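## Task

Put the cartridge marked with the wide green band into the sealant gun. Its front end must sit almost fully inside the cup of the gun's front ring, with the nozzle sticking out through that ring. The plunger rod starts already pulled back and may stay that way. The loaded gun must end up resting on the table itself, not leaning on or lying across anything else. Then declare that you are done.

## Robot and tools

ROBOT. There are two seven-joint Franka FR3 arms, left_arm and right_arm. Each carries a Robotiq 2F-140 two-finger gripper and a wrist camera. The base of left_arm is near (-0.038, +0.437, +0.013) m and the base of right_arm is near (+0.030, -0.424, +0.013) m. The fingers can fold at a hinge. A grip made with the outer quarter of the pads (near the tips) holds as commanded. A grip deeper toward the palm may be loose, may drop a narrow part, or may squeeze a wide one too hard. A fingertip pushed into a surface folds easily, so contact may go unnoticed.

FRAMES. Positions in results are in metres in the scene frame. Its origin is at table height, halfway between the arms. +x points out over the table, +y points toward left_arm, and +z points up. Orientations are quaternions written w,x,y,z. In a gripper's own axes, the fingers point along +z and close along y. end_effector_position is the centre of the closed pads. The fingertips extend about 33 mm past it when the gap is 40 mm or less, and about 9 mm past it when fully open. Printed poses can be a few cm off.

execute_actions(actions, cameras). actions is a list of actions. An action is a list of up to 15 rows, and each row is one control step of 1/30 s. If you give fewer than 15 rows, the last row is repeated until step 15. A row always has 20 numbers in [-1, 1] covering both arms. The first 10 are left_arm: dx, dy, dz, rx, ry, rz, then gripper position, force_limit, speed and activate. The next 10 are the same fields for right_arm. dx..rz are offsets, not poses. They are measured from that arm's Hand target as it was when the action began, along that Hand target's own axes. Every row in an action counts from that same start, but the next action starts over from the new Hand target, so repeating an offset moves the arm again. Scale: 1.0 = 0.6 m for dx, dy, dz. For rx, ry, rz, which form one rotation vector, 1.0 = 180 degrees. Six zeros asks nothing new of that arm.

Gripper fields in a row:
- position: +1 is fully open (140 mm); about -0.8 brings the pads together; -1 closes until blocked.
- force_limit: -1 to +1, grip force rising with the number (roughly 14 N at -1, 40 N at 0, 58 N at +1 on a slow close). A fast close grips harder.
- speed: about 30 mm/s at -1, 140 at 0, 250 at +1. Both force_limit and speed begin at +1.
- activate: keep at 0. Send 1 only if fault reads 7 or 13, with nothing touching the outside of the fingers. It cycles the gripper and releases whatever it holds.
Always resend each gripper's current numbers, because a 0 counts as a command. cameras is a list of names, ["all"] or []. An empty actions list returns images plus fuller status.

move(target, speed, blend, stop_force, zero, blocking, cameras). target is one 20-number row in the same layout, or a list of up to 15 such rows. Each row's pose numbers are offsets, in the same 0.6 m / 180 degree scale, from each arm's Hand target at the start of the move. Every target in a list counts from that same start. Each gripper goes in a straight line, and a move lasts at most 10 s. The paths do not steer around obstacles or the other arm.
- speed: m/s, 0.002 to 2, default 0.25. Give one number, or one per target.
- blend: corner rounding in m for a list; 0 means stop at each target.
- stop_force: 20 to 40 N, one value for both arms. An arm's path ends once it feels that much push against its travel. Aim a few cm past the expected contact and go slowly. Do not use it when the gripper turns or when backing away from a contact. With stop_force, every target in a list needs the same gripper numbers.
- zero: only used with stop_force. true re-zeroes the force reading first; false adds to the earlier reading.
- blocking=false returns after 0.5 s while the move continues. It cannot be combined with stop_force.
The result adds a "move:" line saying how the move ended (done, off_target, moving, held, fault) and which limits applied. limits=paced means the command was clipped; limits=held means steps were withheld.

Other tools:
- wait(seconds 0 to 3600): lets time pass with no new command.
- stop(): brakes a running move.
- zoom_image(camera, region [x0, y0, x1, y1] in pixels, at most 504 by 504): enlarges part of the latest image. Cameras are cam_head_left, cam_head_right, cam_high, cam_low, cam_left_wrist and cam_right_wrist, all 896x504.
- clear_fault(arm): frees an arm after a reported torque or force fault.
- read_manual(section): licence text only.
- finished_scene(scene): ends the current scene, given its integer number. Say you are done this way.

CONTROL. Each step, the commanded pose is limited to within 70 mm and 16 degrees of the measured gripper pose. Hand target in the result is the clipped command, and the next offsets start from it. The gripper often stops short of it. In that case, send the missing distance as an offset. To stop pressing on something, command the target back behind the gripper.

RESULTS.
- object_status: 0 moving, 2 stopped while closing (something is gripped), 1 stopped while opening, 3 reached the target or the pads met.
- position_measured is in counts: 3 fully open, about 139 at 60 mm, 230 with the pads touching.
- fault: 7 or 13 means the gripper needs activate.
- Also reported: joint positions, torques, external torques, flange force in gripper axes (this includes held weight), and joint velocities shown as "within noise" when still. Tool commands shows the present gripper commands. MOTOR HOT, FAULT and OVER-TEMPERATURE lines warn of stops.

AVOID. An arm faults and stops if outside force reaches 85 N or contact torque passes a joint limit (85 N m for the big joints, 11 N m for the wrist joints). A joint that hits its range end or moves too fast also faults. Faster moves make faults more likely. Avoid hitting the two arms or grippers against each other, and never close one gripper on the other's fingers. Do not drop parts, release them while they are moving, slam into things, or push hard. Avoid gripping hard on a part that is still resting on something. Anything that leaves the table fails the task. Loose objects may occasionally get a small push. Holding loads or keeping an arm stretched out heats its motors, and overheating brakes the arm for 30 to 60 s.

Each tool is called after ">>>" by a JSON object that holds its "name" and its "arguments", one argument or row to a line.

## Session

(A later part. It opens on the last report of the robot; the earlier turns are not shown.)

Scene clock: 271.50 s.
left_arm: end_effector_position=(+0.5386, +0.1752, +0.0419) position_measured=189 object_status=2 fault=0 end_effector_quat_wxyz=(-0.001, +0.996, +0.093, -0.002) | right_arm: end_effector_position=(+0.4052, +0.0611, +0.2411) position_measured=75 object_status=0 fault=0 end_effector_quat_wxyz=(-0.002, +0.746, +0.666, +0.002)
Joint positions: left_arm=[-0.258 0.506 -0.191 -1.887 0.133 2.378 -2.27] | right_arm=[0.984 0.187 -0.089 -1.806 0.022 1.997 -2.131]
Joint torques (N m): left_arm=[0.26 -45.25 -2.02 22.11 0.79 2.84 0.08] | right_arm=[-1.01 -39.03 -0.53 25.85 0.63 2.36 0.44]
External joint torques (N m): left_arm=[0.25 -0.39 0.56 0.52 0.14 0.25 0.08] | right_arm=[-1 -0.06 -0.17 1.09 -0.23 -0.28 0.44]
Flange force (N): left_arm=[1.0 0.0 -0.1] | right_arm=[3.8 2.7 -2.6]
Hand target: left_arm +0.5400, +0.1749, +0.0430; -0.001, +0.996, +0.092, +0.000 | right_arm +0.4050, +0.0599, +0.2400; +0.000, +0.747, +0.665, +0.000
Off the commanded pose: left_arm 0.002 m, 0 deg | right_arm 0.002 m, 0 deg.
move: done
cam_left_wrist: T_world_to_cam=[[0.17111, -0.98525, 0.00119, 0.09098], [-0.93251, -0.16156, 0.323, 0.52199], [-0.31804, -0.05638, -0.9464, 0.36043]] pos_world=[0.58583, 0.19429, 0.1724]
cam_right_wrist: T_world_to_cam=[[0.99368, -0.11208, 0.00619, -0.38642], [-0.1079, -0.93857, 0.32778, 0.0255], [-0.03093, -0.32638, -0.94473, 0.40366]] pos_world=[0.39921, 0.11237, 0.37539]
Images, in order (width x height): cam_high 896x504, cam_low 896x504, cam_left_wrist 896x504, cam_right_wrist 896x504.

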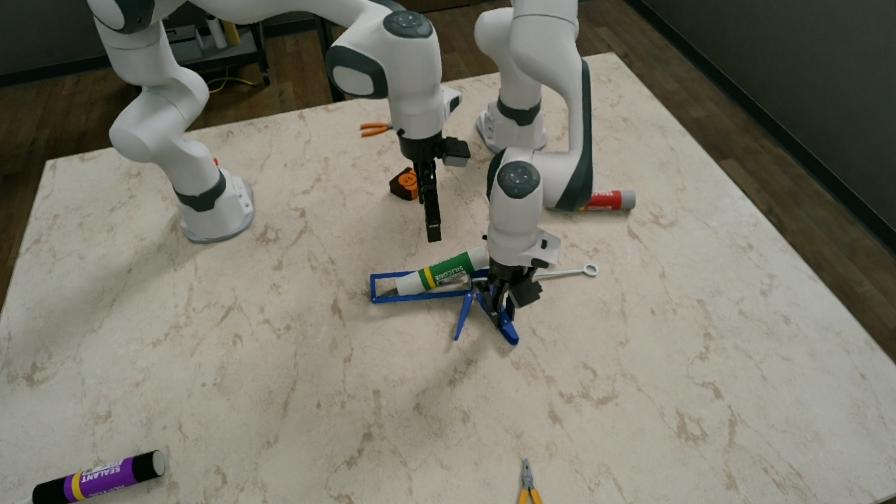

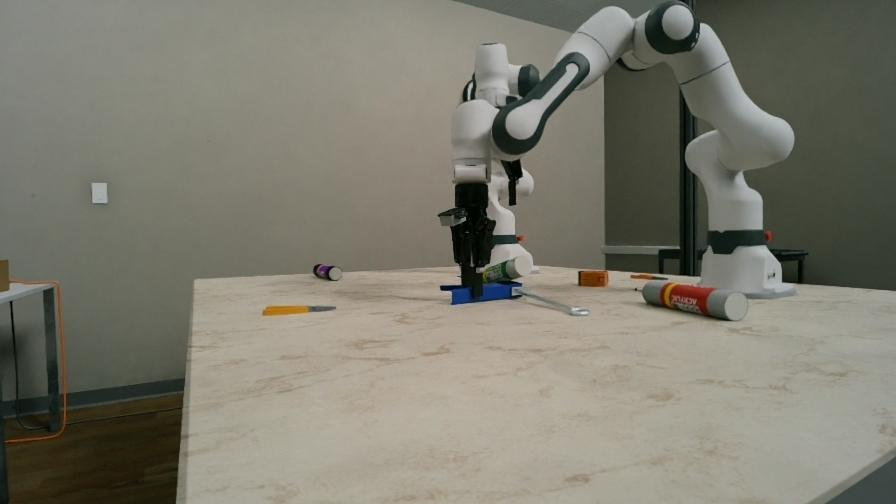

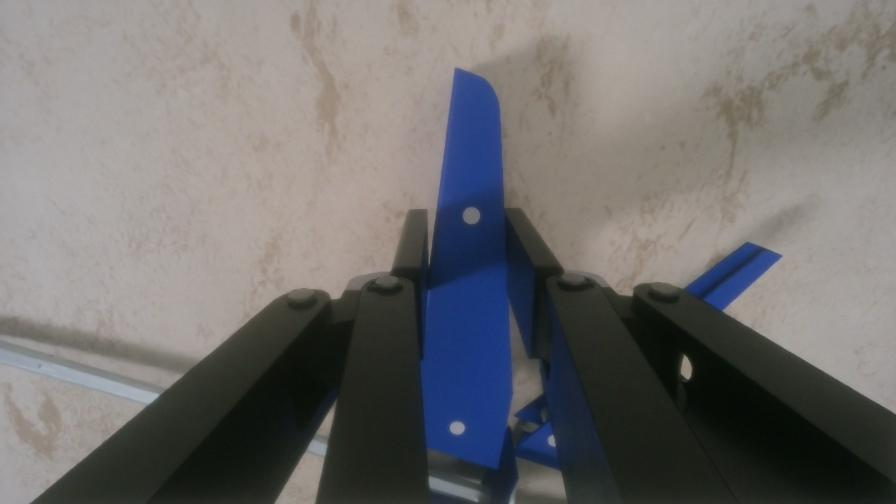

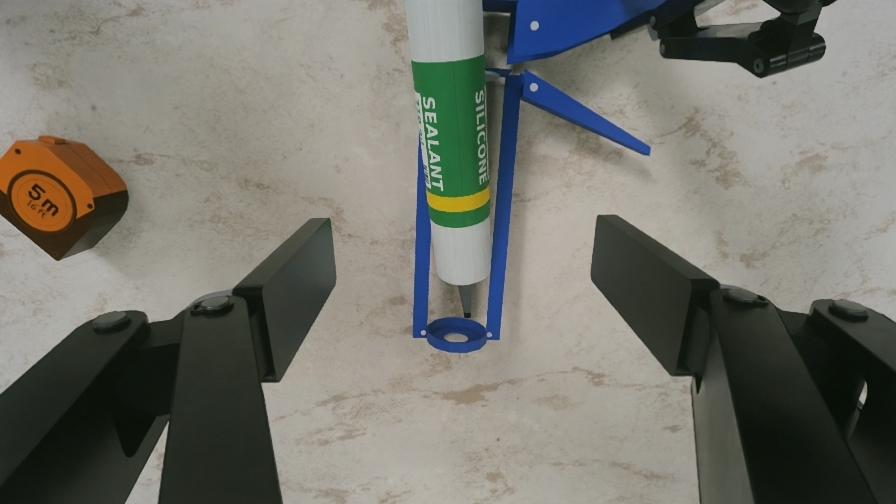

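>>> {"name": "move", "arguments": {
  "target": [
    [0, 0, 0, 0, 0, 0, -1, 0, -1, 0, 0.0037, 0.0017, 0.1938, 0.0032, 0.0722, -0.0285, 0.43, 0, 0.5, 0],
    [0, 0, 0, 0, 0, 0, -1, 0, -1, 0, 0.0223, 0, 0.2750, 0.0032, 0.0722, -0.0285, 0.43, 0, 0.5, 0]
  ],
  "speed": [0.2, 0.08],
  "cameras": ["cam_right_wrist", "cam_high"]
}}

Scene clock: 335.60 s.
left_arm: end_effector_position=(+0.5386, +0.1752, +0.0419) position_measured=189 object_status=2 fault=0 end_effector_quat_wxyz=(-0.001, +0.996, +0.093, -0.002) | right_arm: end_effector_position=(+0.4055, +0.0720, +0.0748) position_measured=75 object_status=3 fault=0 end_effector_quat_wxyz=(-0.079, +0.713, +0.692, +0.079)
Joint positions: left_arm=[-0.258 0.506 -0.191 -1.887 0.133 2.378 -2.27] | right_arm=[0.886 0.316 -0.009 -2.147 0.286 2.622 -2.461]
Joint velocities: left_arm=[within noise] | right_arm=[-0.002 0 0.003 0 -0.001 0.003 -0.005]
Joint torques (N m): left_arm=[0.21 -45.22 -2.1 22.16 0.8 2.85 0.04] | right_arm=[-1.32 -40.27 0.63 22.61 0.73 3.12 -0.16]
External joint torques (N m): left_arm=[0.28 -0.49 0.55 0.61 0.16 0.26 0.04] | right_arm=[-1.25 -0.64 0.56 1.32 0.33 0.24 -0.16]
Flange force (N): left_arm=[1.1 0.1 -0.3] | right_arm=[0.7 3.5 0.1]
Hand target: left_arm +0.5400, +0.1749, +0.0430; -0.001, +0.996, +0.092, +0.000 | right_arm +0.4065, +0.0733, +0.0750; -0.079, +0.712, +0.693, +0.081
Off the commanded pose: left_arm 0.002 m, 0 deg | right_arm 0.002 m, 0 deg.
move: done
cam_right_wrist: T_world_to_cam=[[0.99951, -0.03111, 0.00301, -0.39239], [-0.03125, -0.99272, 0.11636, 0.0789], [-0.00063, -0.11639, -0.9932, 0.22646]] pos_world=[0.39481, 0.09247, 0.21692]
Images, in order (width x height): cam_high 896x504, cam_right_wrist 896x504.

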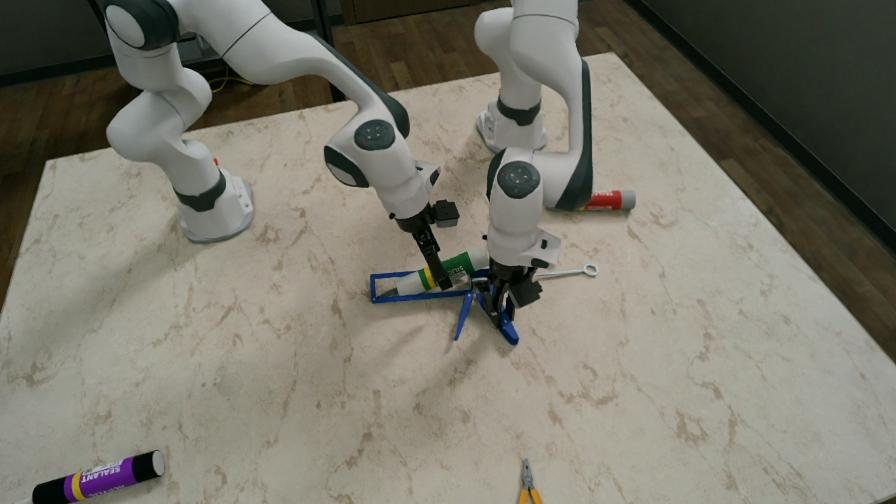

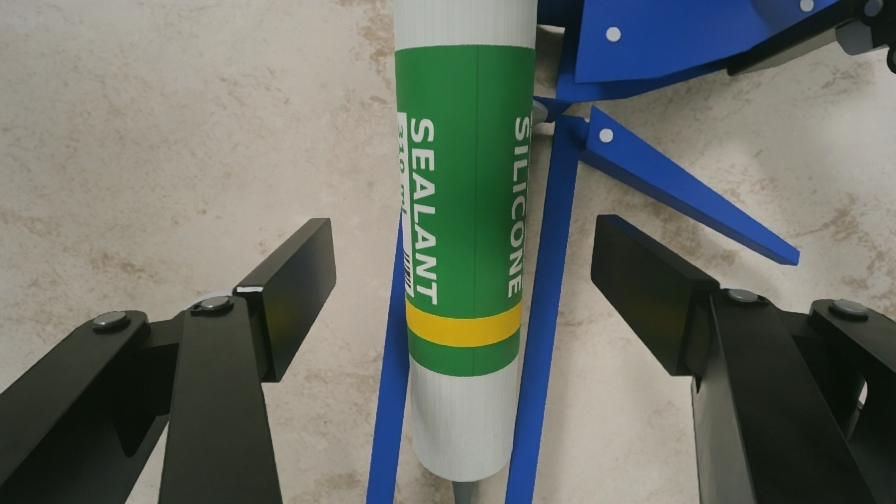

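>>> {"name": "move", "arguments": {
  "target": [
    [0, 0, 0, 0, 0, 0, -1, 0, -1, 0, 0, 0, 0, 0, 0, 0, -1, 0, -1, 0],
    [0, 0, 0, 0, 0, 0, -1, 0, -1, 0, 0.0075, 0, -0.0325, 0, 0, 0, -1, 0, -1, 0],
    [0, 0, 0, 0, 0, 0, -1, 0, -1, 0, 0.0147, 0.0167, -0.0490, -0.0087, 0.0111, 0.0350, -1, 0, -1, 0]
  ],
  "speed": [0.05, 0.05, 0.08],
  "cameras": ["cam_right_wrist", "cam_high", "cam_head_right"]
}}

Scene clock: 369.73 s.
left_arm: end_effector_position=(+0.5386, +0.1752, +0.0419) position_measured=189 object_status=2 fault=0 end_effector_quat_wxyz=(-0.001, +0.996, +0.093, -0.002) | right_arm: end_effector_position=(+0.4133, +0.0720, +0.1005) position_measured=163 object_status=2 fault=0 end_effector_quat_wxyz=(-0.085, +0.746, +0.655, +0.092)
Joint positions: left_arm=[-0.258 0.506 -0.191 -1.887 0.133 2.378 -2.27] | right_arm=[0.902 0.264 -0.036 -2.16 0.296 2.614 -2.375]
Joint velocities: left_arm=[within noise] | right_arm=[-0.001 0 0 -0.001 -0.001 -0.001 0.006]
Joint torques (N m): left_arm=[0.13 -45.32 -2.13 22.39 0.79 2.85 0.06] | right_arm=[-0.61 -42.35 -0.75 23.92 0.81 3.79 0.35]
External joint torques (N m): left_arm=[0.26 -0.57 0.56 0.9 0.14 0.27 0.06] | right_arm=[-0.73 -3.61 -0.74 1.99 0.39 0.83 0.35]
Flange force (N): left_arm=[1.9 0.6 -0.4] | right_arm=[-0.9 -0.9 -6.1]
Hand target: left_arm +0.5400, +0.1749, +0.0430; -0.001, +0.996, +0.092, +0.000 | right_arm +0.4166, +0.0750, +0.1056; -0.086, +0.748, +0.650, +0.098
Off the commanded pose: left_arm 0.002 m, 0 deg | right_arm 0.007 m, 1 deg.
move: off_target (right_arm)
cam_right_wrist: T_world_to_cam=[[0.99148, -0.13028, -0.00037, -0.38948], [-0.12973, -0.9875, 0.08951, 0.1191], [-0.01203, -0.0887, -0.99599, 0.25489]] pos_world=[0.40468, 0.08947, 0.24306]
Images, in order (width x height): cam_head_right 896x504, cam_high 896x504, cam_right_wrist 896x504.

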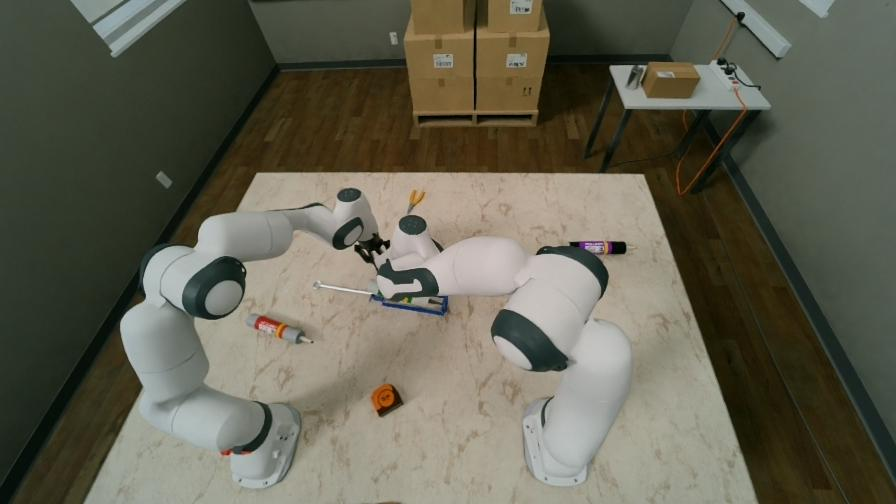

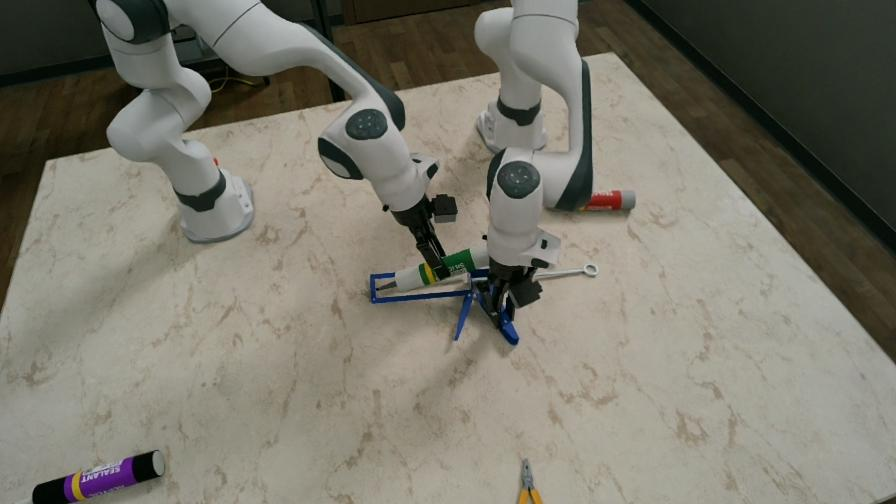

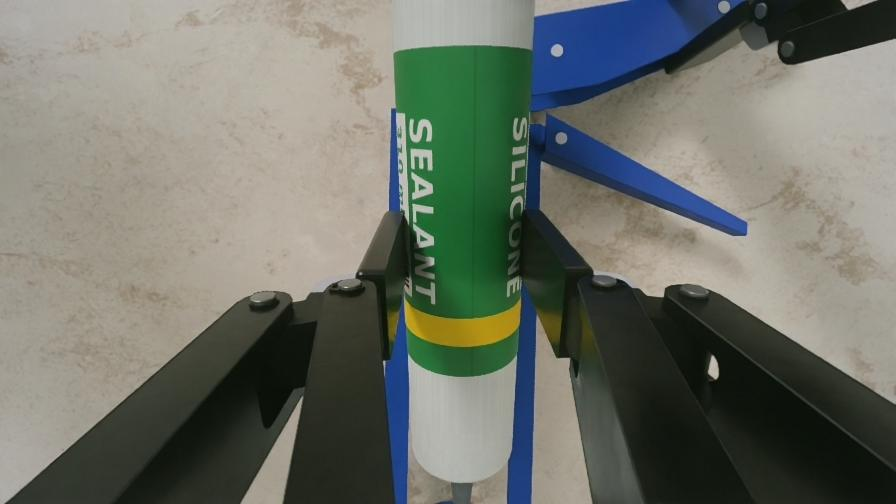

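>>> {"name": "zoom_image", "arguments": {
  "camera": "cam_right_wrist",
  "region": [370, 404, 550, 504]
}}

>>> {"name": "zoom_image", "arguments": {
  "camera": "cam_high",
  "region": [350, 230, 510, 330]
}}

>>> {"name": "zoom_image", "arguments": {
  "camera": "cam_head_right",
  "region": [360, 260, 480, 340]
}}

Scaled by 2.800 from the camera's image (finer frame: 1280x720).

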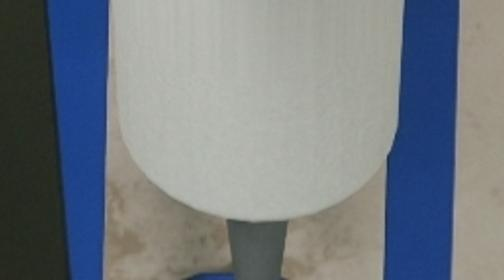

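Scaled by 3.150 from the camera's image (finer frame: 1280x720).

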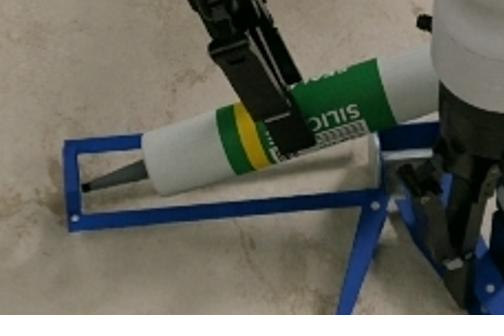

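Scaled by 4.200 from the camera's image (finer frame: 1280x720).

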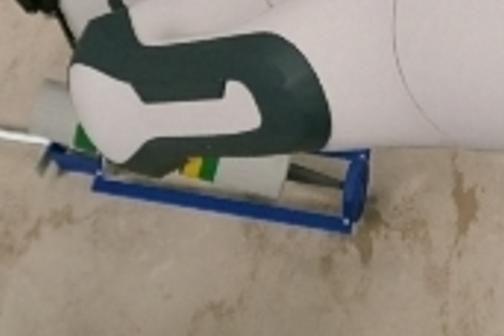

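>>> {"name": "move", "arguments": {
  "target": [
    [0, 0, 0, 0, 0, 0, -1, 0, -1, 0, 0, 0.0040, 0, 0, 0, 0.0078, -1, 0, -1, 0],
    [0, 0, 0, 0, 0, 0, -1, 0, -1, 0, -0.0602, 0.0040, -0.0011, 0, 0, 0.0078, -1, 0, -1, 0]
  ],
  "speed": [0.04, 0.05],
  "stop_force": 20,
  "cameras": ["cam_right_wrist", "cam_high"]
}}

Scene clock: 396.17 s.
left_arm: end_effector_position=(+0.5386, +0.1752, +0.0419) position_measured=189 object_status=2 fault=0 end_effector_quat_wxyz=(-0.001, +0.996, +0.093, -0.002) | right_arm: end_effector_position=(+0.4109, +0.0369, +0.0920) position_measured=163 object_status=2 fault=0 end_effector_quat_wxyz=(-0.086, +0.758, +0.641, +0.090)
Joint positions: left_arm=[-0.258 0.506 -0.191 -1.887 0.133 2.378 -2.27] | right_arm=[0.869 0.213 -0.034 -2.261 0.33 2.656 -2.407]
Joint torques (N m): left_arm=[0.13 -45.25 -2.1 22.45 0.8 2.87 0.03] | right_arm=[-1.16 -40.01 -0.12 23.4 0.73 3.75 -0.09]
External joint torques (N m): left_arm=[0.14 -0.48 0.49 0.89 0.15 0.29 0.03] | right_arm=[-1.29 -3.76 -0.15 2.19 0.4 0.85 -0.09]
Flange force (N): left_arm=[2.0 0.9 -0.2] | right_arm=[-1.8 0.4 -6.0]
Hand target: left_arm +0.5400, +0.1749, +0.0430; -0.001, +0.996, +0.092, +0.000 | right_arm +0.4141, +0.0399, +0.0969; -0.087, +0.756, +0.641, +0.097
Off the commanded pose: left_arm 0.002 m, 0 deg | right_arm 0.007 m, 1 deg.
move: off_target (right_arm)
cam_right_wrist: T_world_to_cam=[[0.98616, -0.16553, -0.0089, -0.38748], [-0.16408, -0.98235, 0.08983, 0.09889], [-0.02361, -0.08713, -0.99592, 0.24804]] pos_world=[0.4042, 0.05462, 0.23469]
Images, in order (width x height): cam_high 896x504, cam_right_wrist 896x504.

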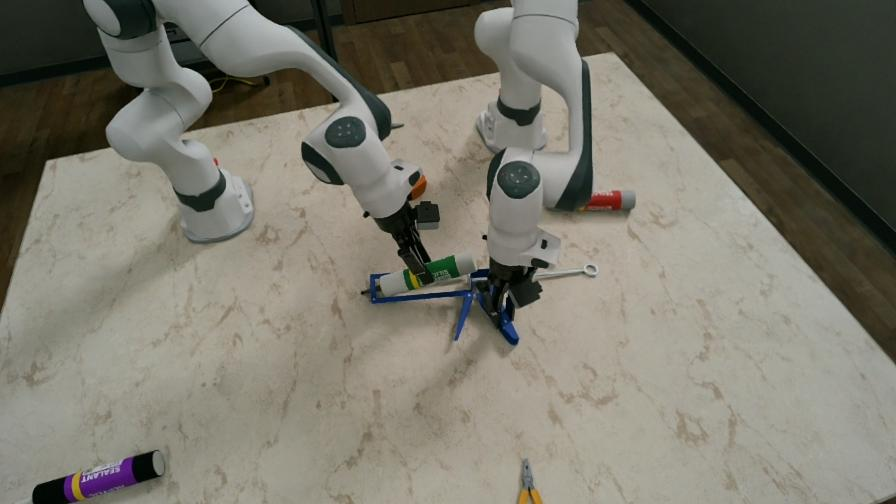

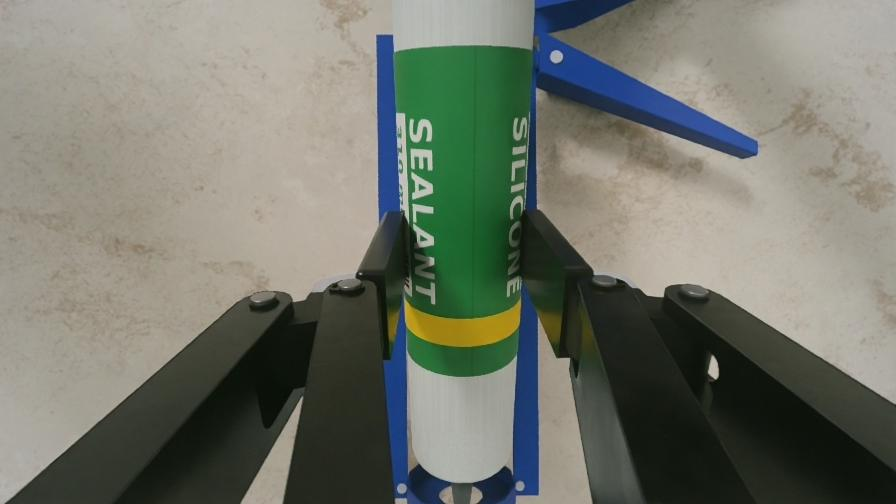

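>>> {"name": "zoom_image", "arguments": {
  "camera": "cam_right_wrist",
  "region": [380, 424, 540, 504]
}}

>>> {"name": "zoom_image", "arguments": {
  "camera": "cam_high",
  "region": [350, 240, 490, 320]
}}

Scaled by 3.150 from the camera's image (finer frame: 1280x720).

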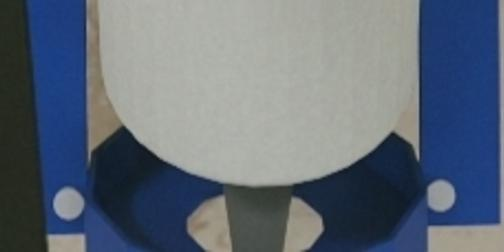

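Scaled by 3.600 from the camera's image (finer frame: 1280x720).

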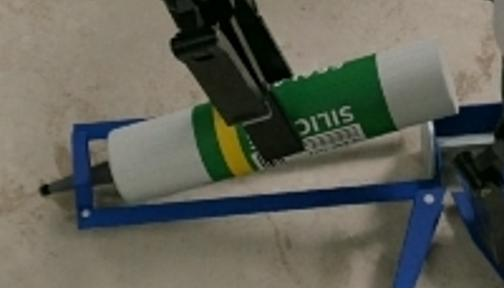

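>>> {"name": "move", "arguments": {
  "target": [
    [0, 0, 0, 0, 0, 0, -1, 0, -1, 0, -0.0237, 0, 0.0040, 0, 0, 0, -1, 0, -1, 0],
    [0, 0, 0, 0, 0, 0, -1, 0, -1, 0, -0.0273, 0, 0.0108, 0, -0.0100, 0, -1, 0, -1, 0],
    [0, 0, 0, 0, 0, 0, -1, 0, -1, 0, -0.0305, 0, 0.0185, 0, -0.0239, 0, -1, 0, -1, 0]
  ],
  "speed": [0.05, 0.04, 0.04],
  "stop_force": 20,
  "cameras": ["cam_right_wrist", "cam_high"]
}}

Scene clock: 445.73 s.
left_arm: end_effector_position=(+0.5386, +0.1752, +0.0419) position_measured=189 object_status=2 fault=0 end_effector_quat_wxyz=(-0.001, +0.996, +0.094, -0.002) | right_arm: end_effector_position=(+0.4100, +0.0241, +0.0795) position_measured=163 object_status=2 fault=0 end_effector_quat_wxyz=(-0.063, +0.758, +0.645, +0.067)
Joint positions: left_arm=[-0.258 0.506 -0.191 -1.887 0.133 2.378 -2.27] | right_arm=[0.904 0.234 -0.075 -2.247 0.251 2.618 -2.347]
Joint torques (N m): left_arm=[0.83 -45.32 -1.41 22.05 0.92 2.84 0.04] | right_arm=[-0.88 -38.87 -0.78 23.82 0.3 3.08 0.42]
External joint torques (N m): left_arm=[0.74 -0.6 1.09 0.53 0.28 0.26 0.04] | right_arm=[-0.88 -2 -0.39 2.72 -0.13 0.18 0.42]
Flange force (N): left_arm=[1.0 -0.9 -0.3] | right_arm=[4.7 3.1 -4.0]
Hand target: left_arm +0.5400, +0.1749, +0.0430; -0.001, +0.996, +0.092, +0.000 | right_arm +0.4115, +0.0253, +0.0814; -0.063, +0.759, +0.644, +0.069
Off the commanded pose: left_arm 0.002 m, 0 deg | right_arm 0.003 m, 0 deg.
move: done
cam_right_wrist: T_world_to_cam=[[0.98706, -0.16032, -0.00282, -0.38979], [-0.15797, -0.97528, 0.15449, 0.0794], [-0.02751, -0.15204, -0.98799, 0.23695]] pos_world=[0.40381, 0.05097, 0.22074]
Images, in order (width x height): cam_high 896x504, cam_right_wrist 896x504.

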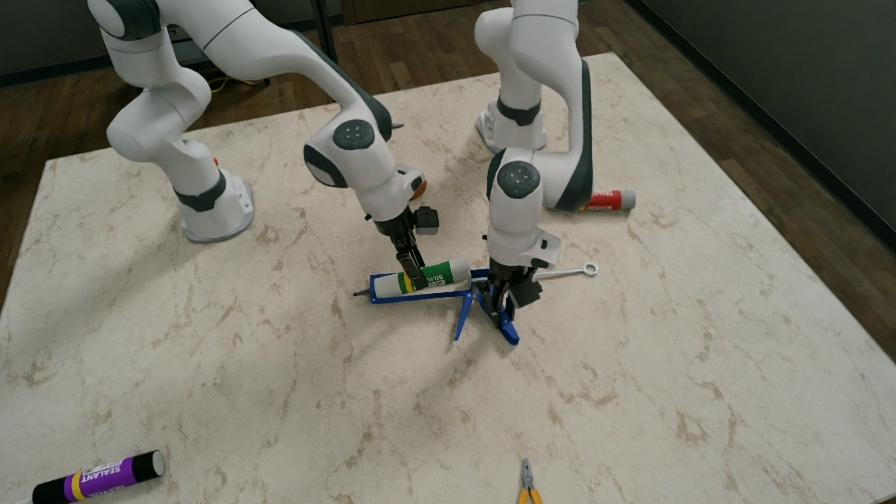

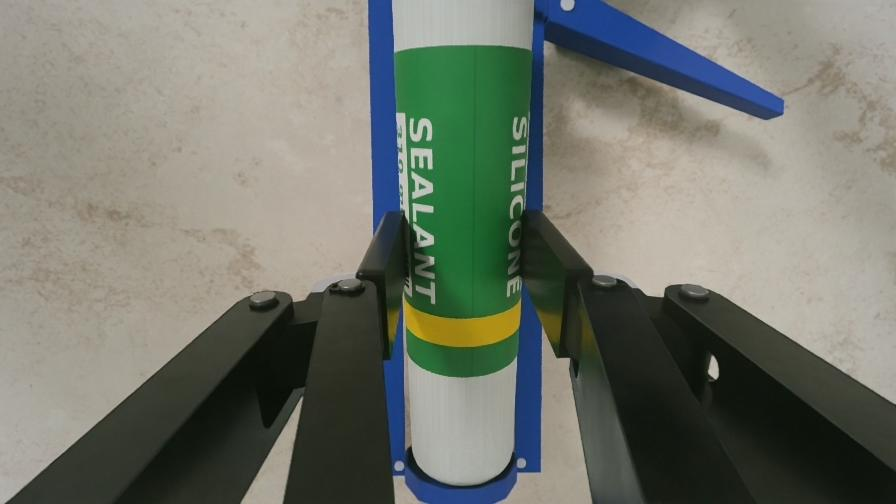

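>>> {"name": "zoom_image", "arguments": {
  "camera": "cam_right_wrist",
  "region": [385, 424, 535, 504]
}}

Scaled by 3.360 from the camera's image (finer frame: 1280x720).

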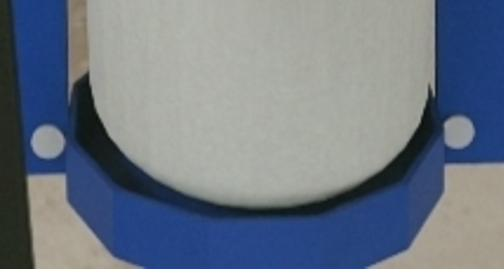

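>>> {"name": "move", "arguments": {
  "target": [
    [0, 0, 0, 0, 0, 0, -1, 0, -1, 0, -0.0008, -0.0002, 0.0205, 0, -0.0311, 0.0025, -1, 0, -1, 0],
    [0, 0, 0, 0, 0, 0, -1, 0, -1, 0, 0.0008, -0.0002, 0.0334, 0, -0.0533, 0.0025, -1, 0, -1, 0]
  ],
  "speed": [0.04, 0.04],
  "cameras": ["cam_right_wrist"]
}}

Scene clock: 477.40 s.
left_arm: end_effector_position=(+0.5394, +0.1771, +0.0419) position_measured=189 object_status=2 fault=0 end_effector_quat_wxyz=(-0.002, +0.996, +0.095, -0.001) | right_arm: end_effector_position=(+0.4188, +0.0363, +0.0746) position_measured=163 object_status=2 fault=0 end_effector_quat_wxyz=(-0.013, +0.764, +0.645, +0.019)
Joint positions: left_arm=[-0.258 0.506 -0.188 -1.887 0.133 2.377 -2.27] | right_arm=[1.01 0.339 -0.161 -2.066 0.113 2.439 -2.19]
Joint velocities: left_arm=[within noise] | right_arm=[0 0 0.001 0.002 -0.001 -0.001 0.005]
Joint torques (N m): left_arm=[-0.73 -44.77 -3.16 21.89 0.61 2.98 0.03] | right_arm=[0.05 -31.8 -0.82 18.37 0.5 2.14 0.48]
External joint torques (N m): left_arm=[-0.6 0.22 -0.5 0.25 -0.04 0.38 0.03] | right_arm=[0.06 8.76 0.63 -3.38 -0.12 -0.59 0.48]
Flange force (N): left_arm=[0.4 1.3 1.0] | right_arm=[8.1 3.9 15.8]
Hand target: left_arm +0.5400, +0.1749, +0.0430; -0.001, +0.996, +0.092, +0.000 | right_arm +0.4120, +0.0295, +0.0618; -0.009, +0.765, +0.644, +0.005
Off the commanded pose: left_arm 0.003 m, 0 deg | right_arm 0.016 m, 2 deg.
move: off_target (right_arm)
cam_right_wrist: T_world_to_cam=[[0.98592, -0.16687, 0.01042, -0.39678], [-0.16268, -0.94301, 0.2903, 0.08408], [-0.03861, -0.28791, -0.95688, 0.24145]] pos_world=[0.4142, 0.08259, 0.21077]

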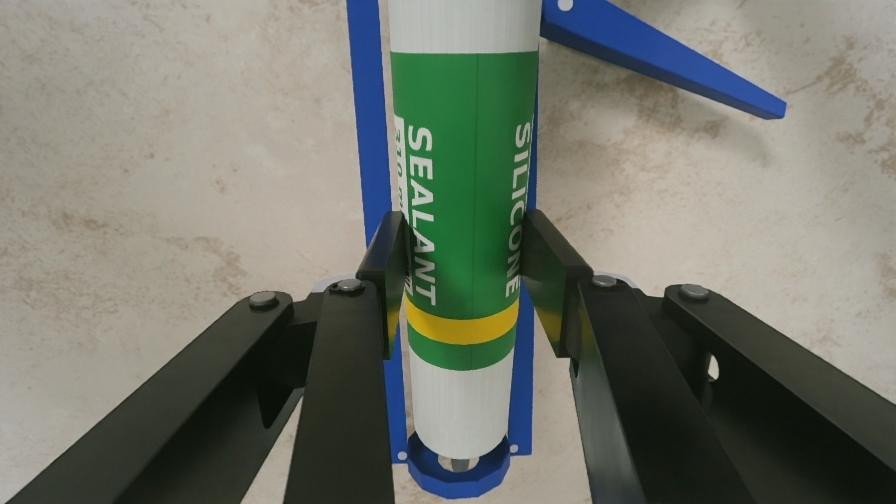

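>>> {"name": "move", "arguments": {
  "target": [
    [0, 0, 0, 0, 0, 0, -1, 0, -1, 0, 0.0050, -0.0002, -0.0385, 0, 0, 0, -1, 0, -1, 0],
    [0, 0, 0, 0, 0, 0, -1, 0, -1, 0, -0.0027, -0.0007, -0.0297, 0, 0, 0, -1, 0, -1, 0]
  ],
  "speed": [0.06, 0.04],
  "cameras": ["cam_right_wrist", "cam_high", "cam_low"]
}}

Scene clock: 518.37 s.
left_arm: end_effector_position=(+0.5385, +0.1749, +0.0418) position_measured=189 object_status=2 fault=0 end_effector_quat_wxyz=(-0.001, +0.996, +0.093, -0.002) | right_arm: end_effector_position=(+0.4098, +0.0284, +0.0786) position_measured=163 object_status=2 fault=0 end_effector_quat_wxyz=(-0.010, +0.764, +0.646, +0.003)
Joint positions: left_arm=[-0.259 0.507 -0.191 -1.887 0.133 2.378 -2.27] | right_arm=[1.017 0.321 -0.165 -2.072 0.103 2.396 -2.179]
Joint velocities: left_arm=[within noise] | right_arm=[-0.001 0 -0.001 -0.004 0 0.003 -0.001]
Joint torques (N m): left_arm=[1.05 -45.47 -1.25 22.52 0.91 2.91 0.04] | right_arm=[-1.06 -41.88 -2.08 22.04 0.75 2.6 0.32]
External joint torques (N m): left_arm=[1.09 -0.67 1.37 0.98 0.27 0.32 0.04] | right_arm=[-1.23 -1.81 -0.84 0.19 0.12 -0.05 0.32]
Flange force (N): left_arm=[2.6 -0.5 -0.4] | right_arm=[-3.7 -0.7 -3.5]
Hand target: left_arm +0.5400, +0.1749, +0.0430; -0.001, +0.996, +0.092, +0.000 | right_arm +0.4114, +0.0276, +0.0796; -0.009, +0.765, +0.644, +0.005
Off the commanded pose: left_arm 0.002 m, 0 deg | right_arm 0.002 m, 0 deg.
move: done
cam_right_wrist: T_world_to_cam=[[0.98603, -0.16653, -0.00346, -0.38826], [-0.15687, -0.93541, 0.31687, 0.06932], [-0.05601, -0.3119, -0.94846, 0.24977]] pos_world=[0.4077, 0.07809, 0.21359]
Images, in order (width x height): cam_high 896x504, cam_low 896x504, cam_right_wrist 896x504.

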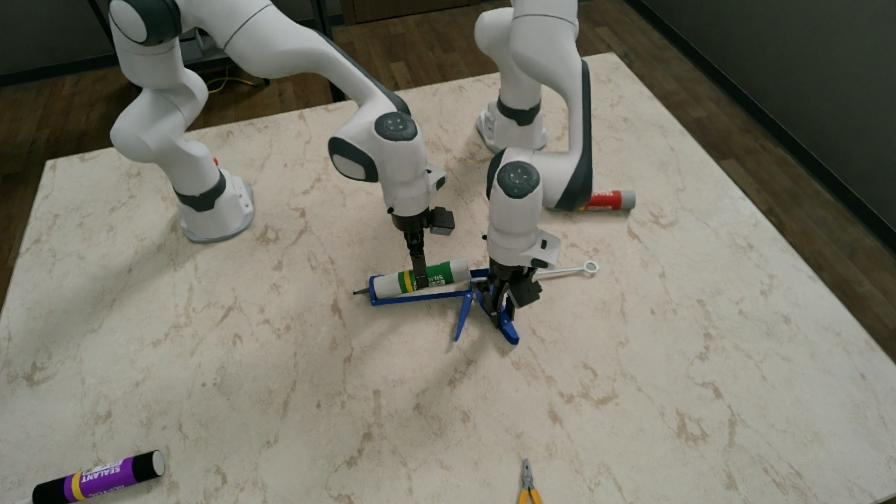

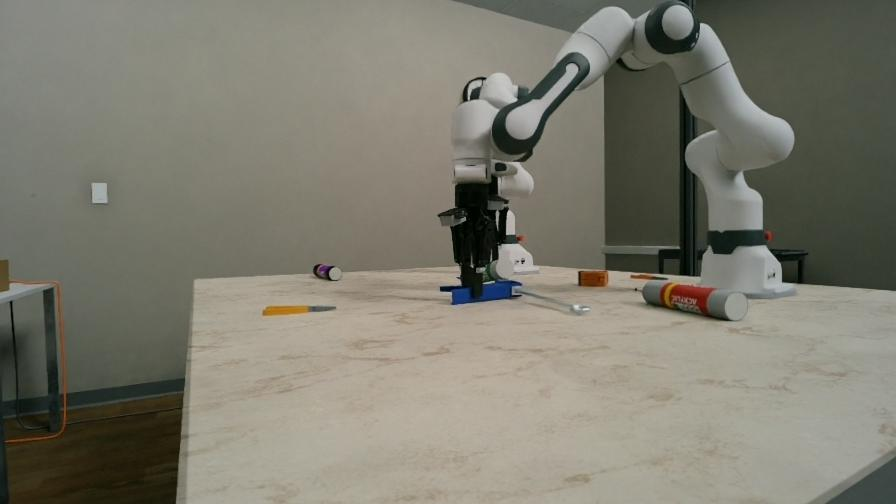

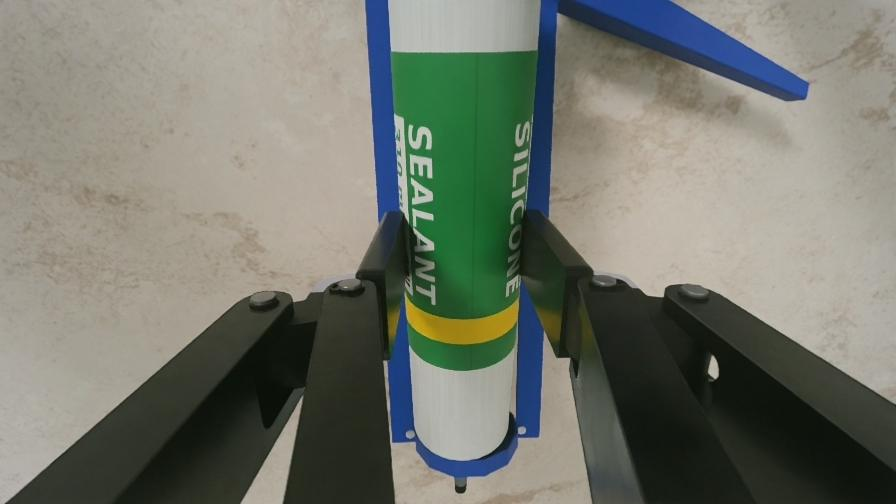

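>>> {"name": "zoom_image", "arguments": {
  "camera": "cam_right_wrist",
  "region": [385, 400, 545, 504]
}}

>>> {"name": "zoom_image", "arguments": {
  "camera": "cam_high",
  "region": [345, 245, 505, 325]
}}

Scaled by 3.150 from the camera's image (finer frame: 1280x720).

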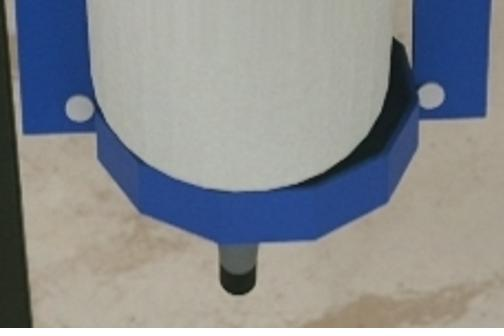

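Scaled by 3.150 from the camera's image (finer frame: 1280x720).

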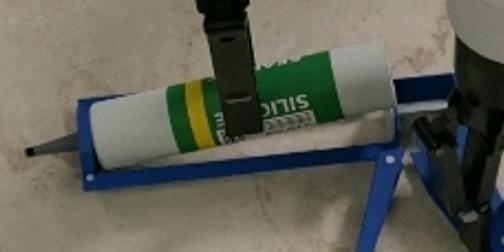

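>>> {"name": "move", "arguments": {
  "target": [
    [0, 0, 0, 0, 0, 0, -1, 0, -1, 0, -0.0040, 0.0019, 0.0008, 0, 0, -0.0043, -1, 0, -1, 0],
    [0, 0, 0, 0, 0, 0, -1, 0, -1, 0, 0.0013, 0.0019, 0.0153, 0, -0.0256, -0.0043, -1, 0, -1, 0]
  ],
  "speed": [0.03, 0.03],
  "cameras": ["cam_right_wrist", "cam_high"]
}}

Scene clock: 541.73 s.
left_arm: end_effector_position=(+0.5385, +0.1752, +0.0419) position_measured=189 object_status=2 fault=0 end_effector_quat_wxyz=(-0.001, +0.996, +0.093, -0.002) | right_arm: end_effector_position=(+0.4150, +0.0312, +0.0755) position_measured=163 object_status=2 fault=0 end_effector_quat_wxyz=(+0.014, +0.759, +0.651, -0.020)
Joint positions: left_arm=[-0.259 0.506 -0.19 -1.887 0.133 2.377 -2.27] | right_arm=[1.039 0.379 -0.181 -1.98 0.062 2.308 -2.151]
Joint velocities: left_arm=[within noise] | right_arm=[0.004 0.001 0.001 0.001 -0.001 -0.002 0.006]
Joint torques (N m): left_arm=[0.31 -44.87 -2.14 22.09 0.67 3.08 0.05] | right_arm=[-0.13 -38.66 -1.9 21.12 0.51 2.4 0.44]
External joint torques (N m): left_arm=[0.38 -0.1 0.5 0.52 0.03 0.49 0.05] | right_arm=[-0.15 3.15 -0.08 -0.81 -0.15 -0.1 0.44]
Flange force (N): left_arm=[1.3 0.0 0.7] | right_arm=[4.7 2.1 5.0]
Hand target: left_arm +0.5400, +0.1749, +0.0430; -0.001, +0.996, +0.092, +0.000 | right_arm +0.4126, +0.0284, +0.0704; +0.017, +0.760, +0.649, -0.026
Off the commanded pose: left_arm 0.002 m, 0 deg | right_arm 0.006 m, 1 deg.
move: off_target (right_arm)
cam_right_wrist: T_world_to_cam=[[0.98828, -0.15264, 0.00158, -0.39462], [-0.14184, -0.91443, 0.37908, 0.06218], [-0.05642, -0.37486, -0.92536, 0.24844]] pos_world=[0.41283, 0.08975, 0.20695]
Images, in order (width x height): cam_high 896x504, cam_right_wrist 896x504.

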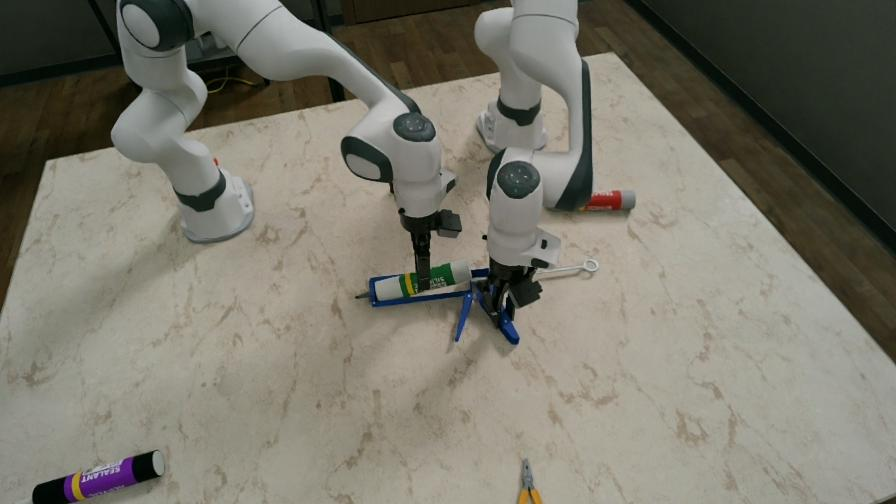

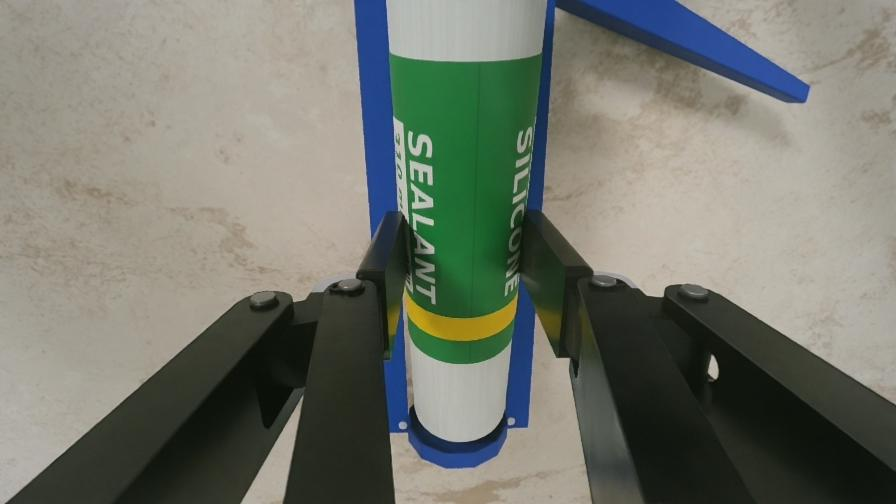

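>>> {"name": "zoom_image", "arguments": {
  "camera": "cam_high",
  "region": [345, 235, 545, 335]
}}

>>> {"name": "zoom_image", "arguments": {
  "camera": "cam_high",
  "region": [440, 245, 520, 315]
}}

>>> {"name": "zoom_image", "arguments": {
  "camera": "cam_right_wrist",
  "region": [340, 0, 600, 120]
}}

Scaled by 2.520 from the camera's image (finer frame: 1280x720).

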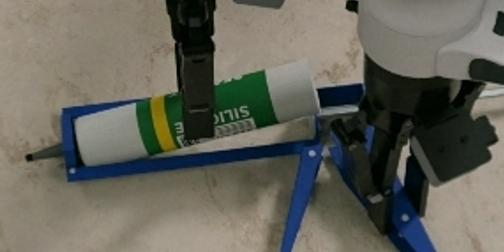

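Scaled by 6.300 from the camera's image (finer frame: 1280x720).

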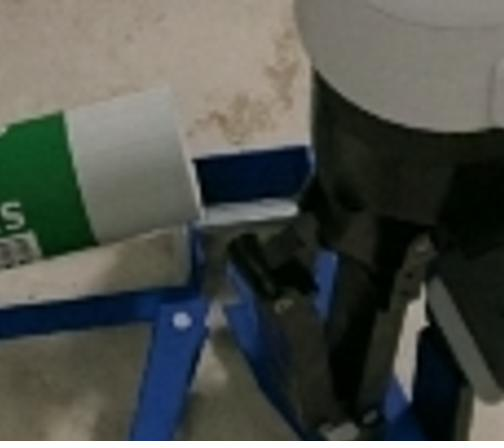

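Scaled by 1.938 from the camera's image (finer frame: 1280x720).

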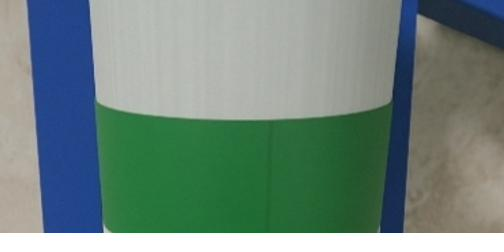

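>>> {"name": "move", "arguments": {
  "target": [
    [0, 0, 0, 0, 0, 0, -1, 0, -1, 0, 0, 0, 0, 0, 0, 0, 0.43, 0, -0.5, 0],
    [0, 0, 0, 0, 0, 0, -1, 0, -1, 0, -0.0075, -0.0020, -0.0073, -0.0025, 0.0863, -0.0004, 0.43, 0, -0.5, 0]
  ],
  "speed": [0.05, 0.1],
  "cameras": ["cam_right_wrist", "cam_high"]
}}

Scene clock: 586.47 s.
left_arm: end_effector_position=(+0.5385, +0.1752, +0.0419) position_measured=189 object_status=2 fault=0 end_effector_quat_wxyz=(-0.001, +0.996, +0.093, -0.002) | right_arm: end_effector_position=(+0.4102, +0.0237, +0.0742) position_measured=75 object_status=3 fault=0 end_effector_quat_wxyz=(-0.068, +0.758, +0.644, +0.077)
Joint positions: left_arm=[-0.259 0.506 -0.19 -1.887 0.133 2.377 -2.27] | right_arm=[0.89 0.236 -0.06 -2.271 0.277 2.664 -2.373]
Joint velocities: left_arm=[within noise] | right_arm=[0 -0.001 0 -0.002 0 0 -0.007]
Joint torques (N m): left_arm=[0.5 -45.3 -1.92 22.45 0.69 2.96 0] | right_arm=[-1.37 -37.89 0.13 21.06 0.7 3.19 -0.16]
External joint torques (N m): left_arm=[0.51 -0.46 0.68 0.83 0.05 0.37 0] | right_arm=[-1.27 -1.4 0.49 0.34 0.33 0.28 -0.17]
Flange force (N): left_arm=[1.9 0.2 -0.1] | right_arm=[-3.0 0.4 -1.9]
Hand target: left_arm +0.5400, +0.1749, +0.0430; -0.001, +0.996, +0.092, +0.000 | right_arm +0.4108, +0.0244, +0.0751; -0.068, +0.756, +0.646, +0.080
Off the commanded pose: left_arm 0.002 m, 0 deg | right_arm 0.001 m, 0 deg.
move: done
cam_right_wrist: T_world_to_cam=[[0.98686, -0.16152, 0.00386, -0.39042], [-0.16058, -0.97793, 0.13369, 0.08262], [-0.01782, -0.13255, -0.99102, 0.22744]] pos_world=[0.40261, 0.04788, 0.21586]
Images, in order (width x height): cam_high 896x504, cam_right_wrist 896x504.

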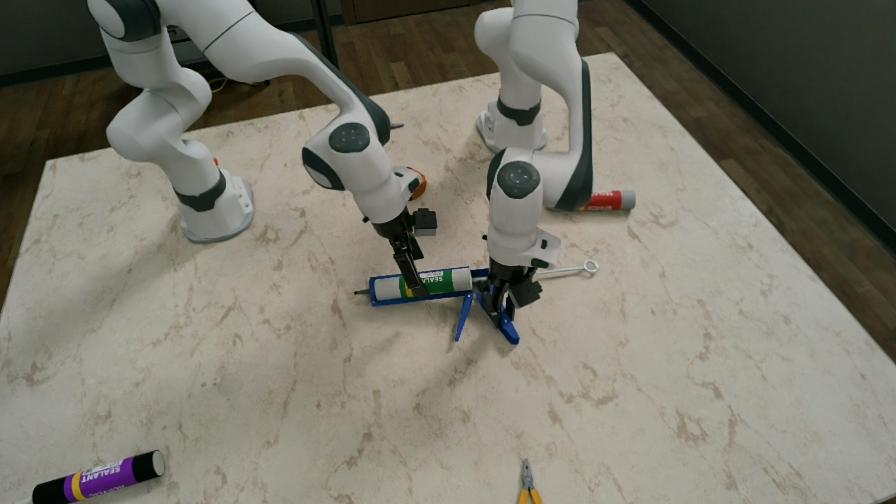

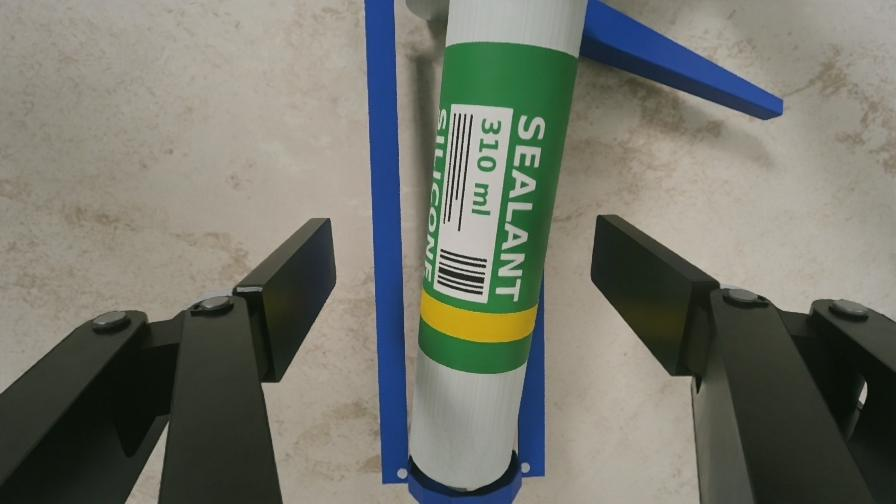

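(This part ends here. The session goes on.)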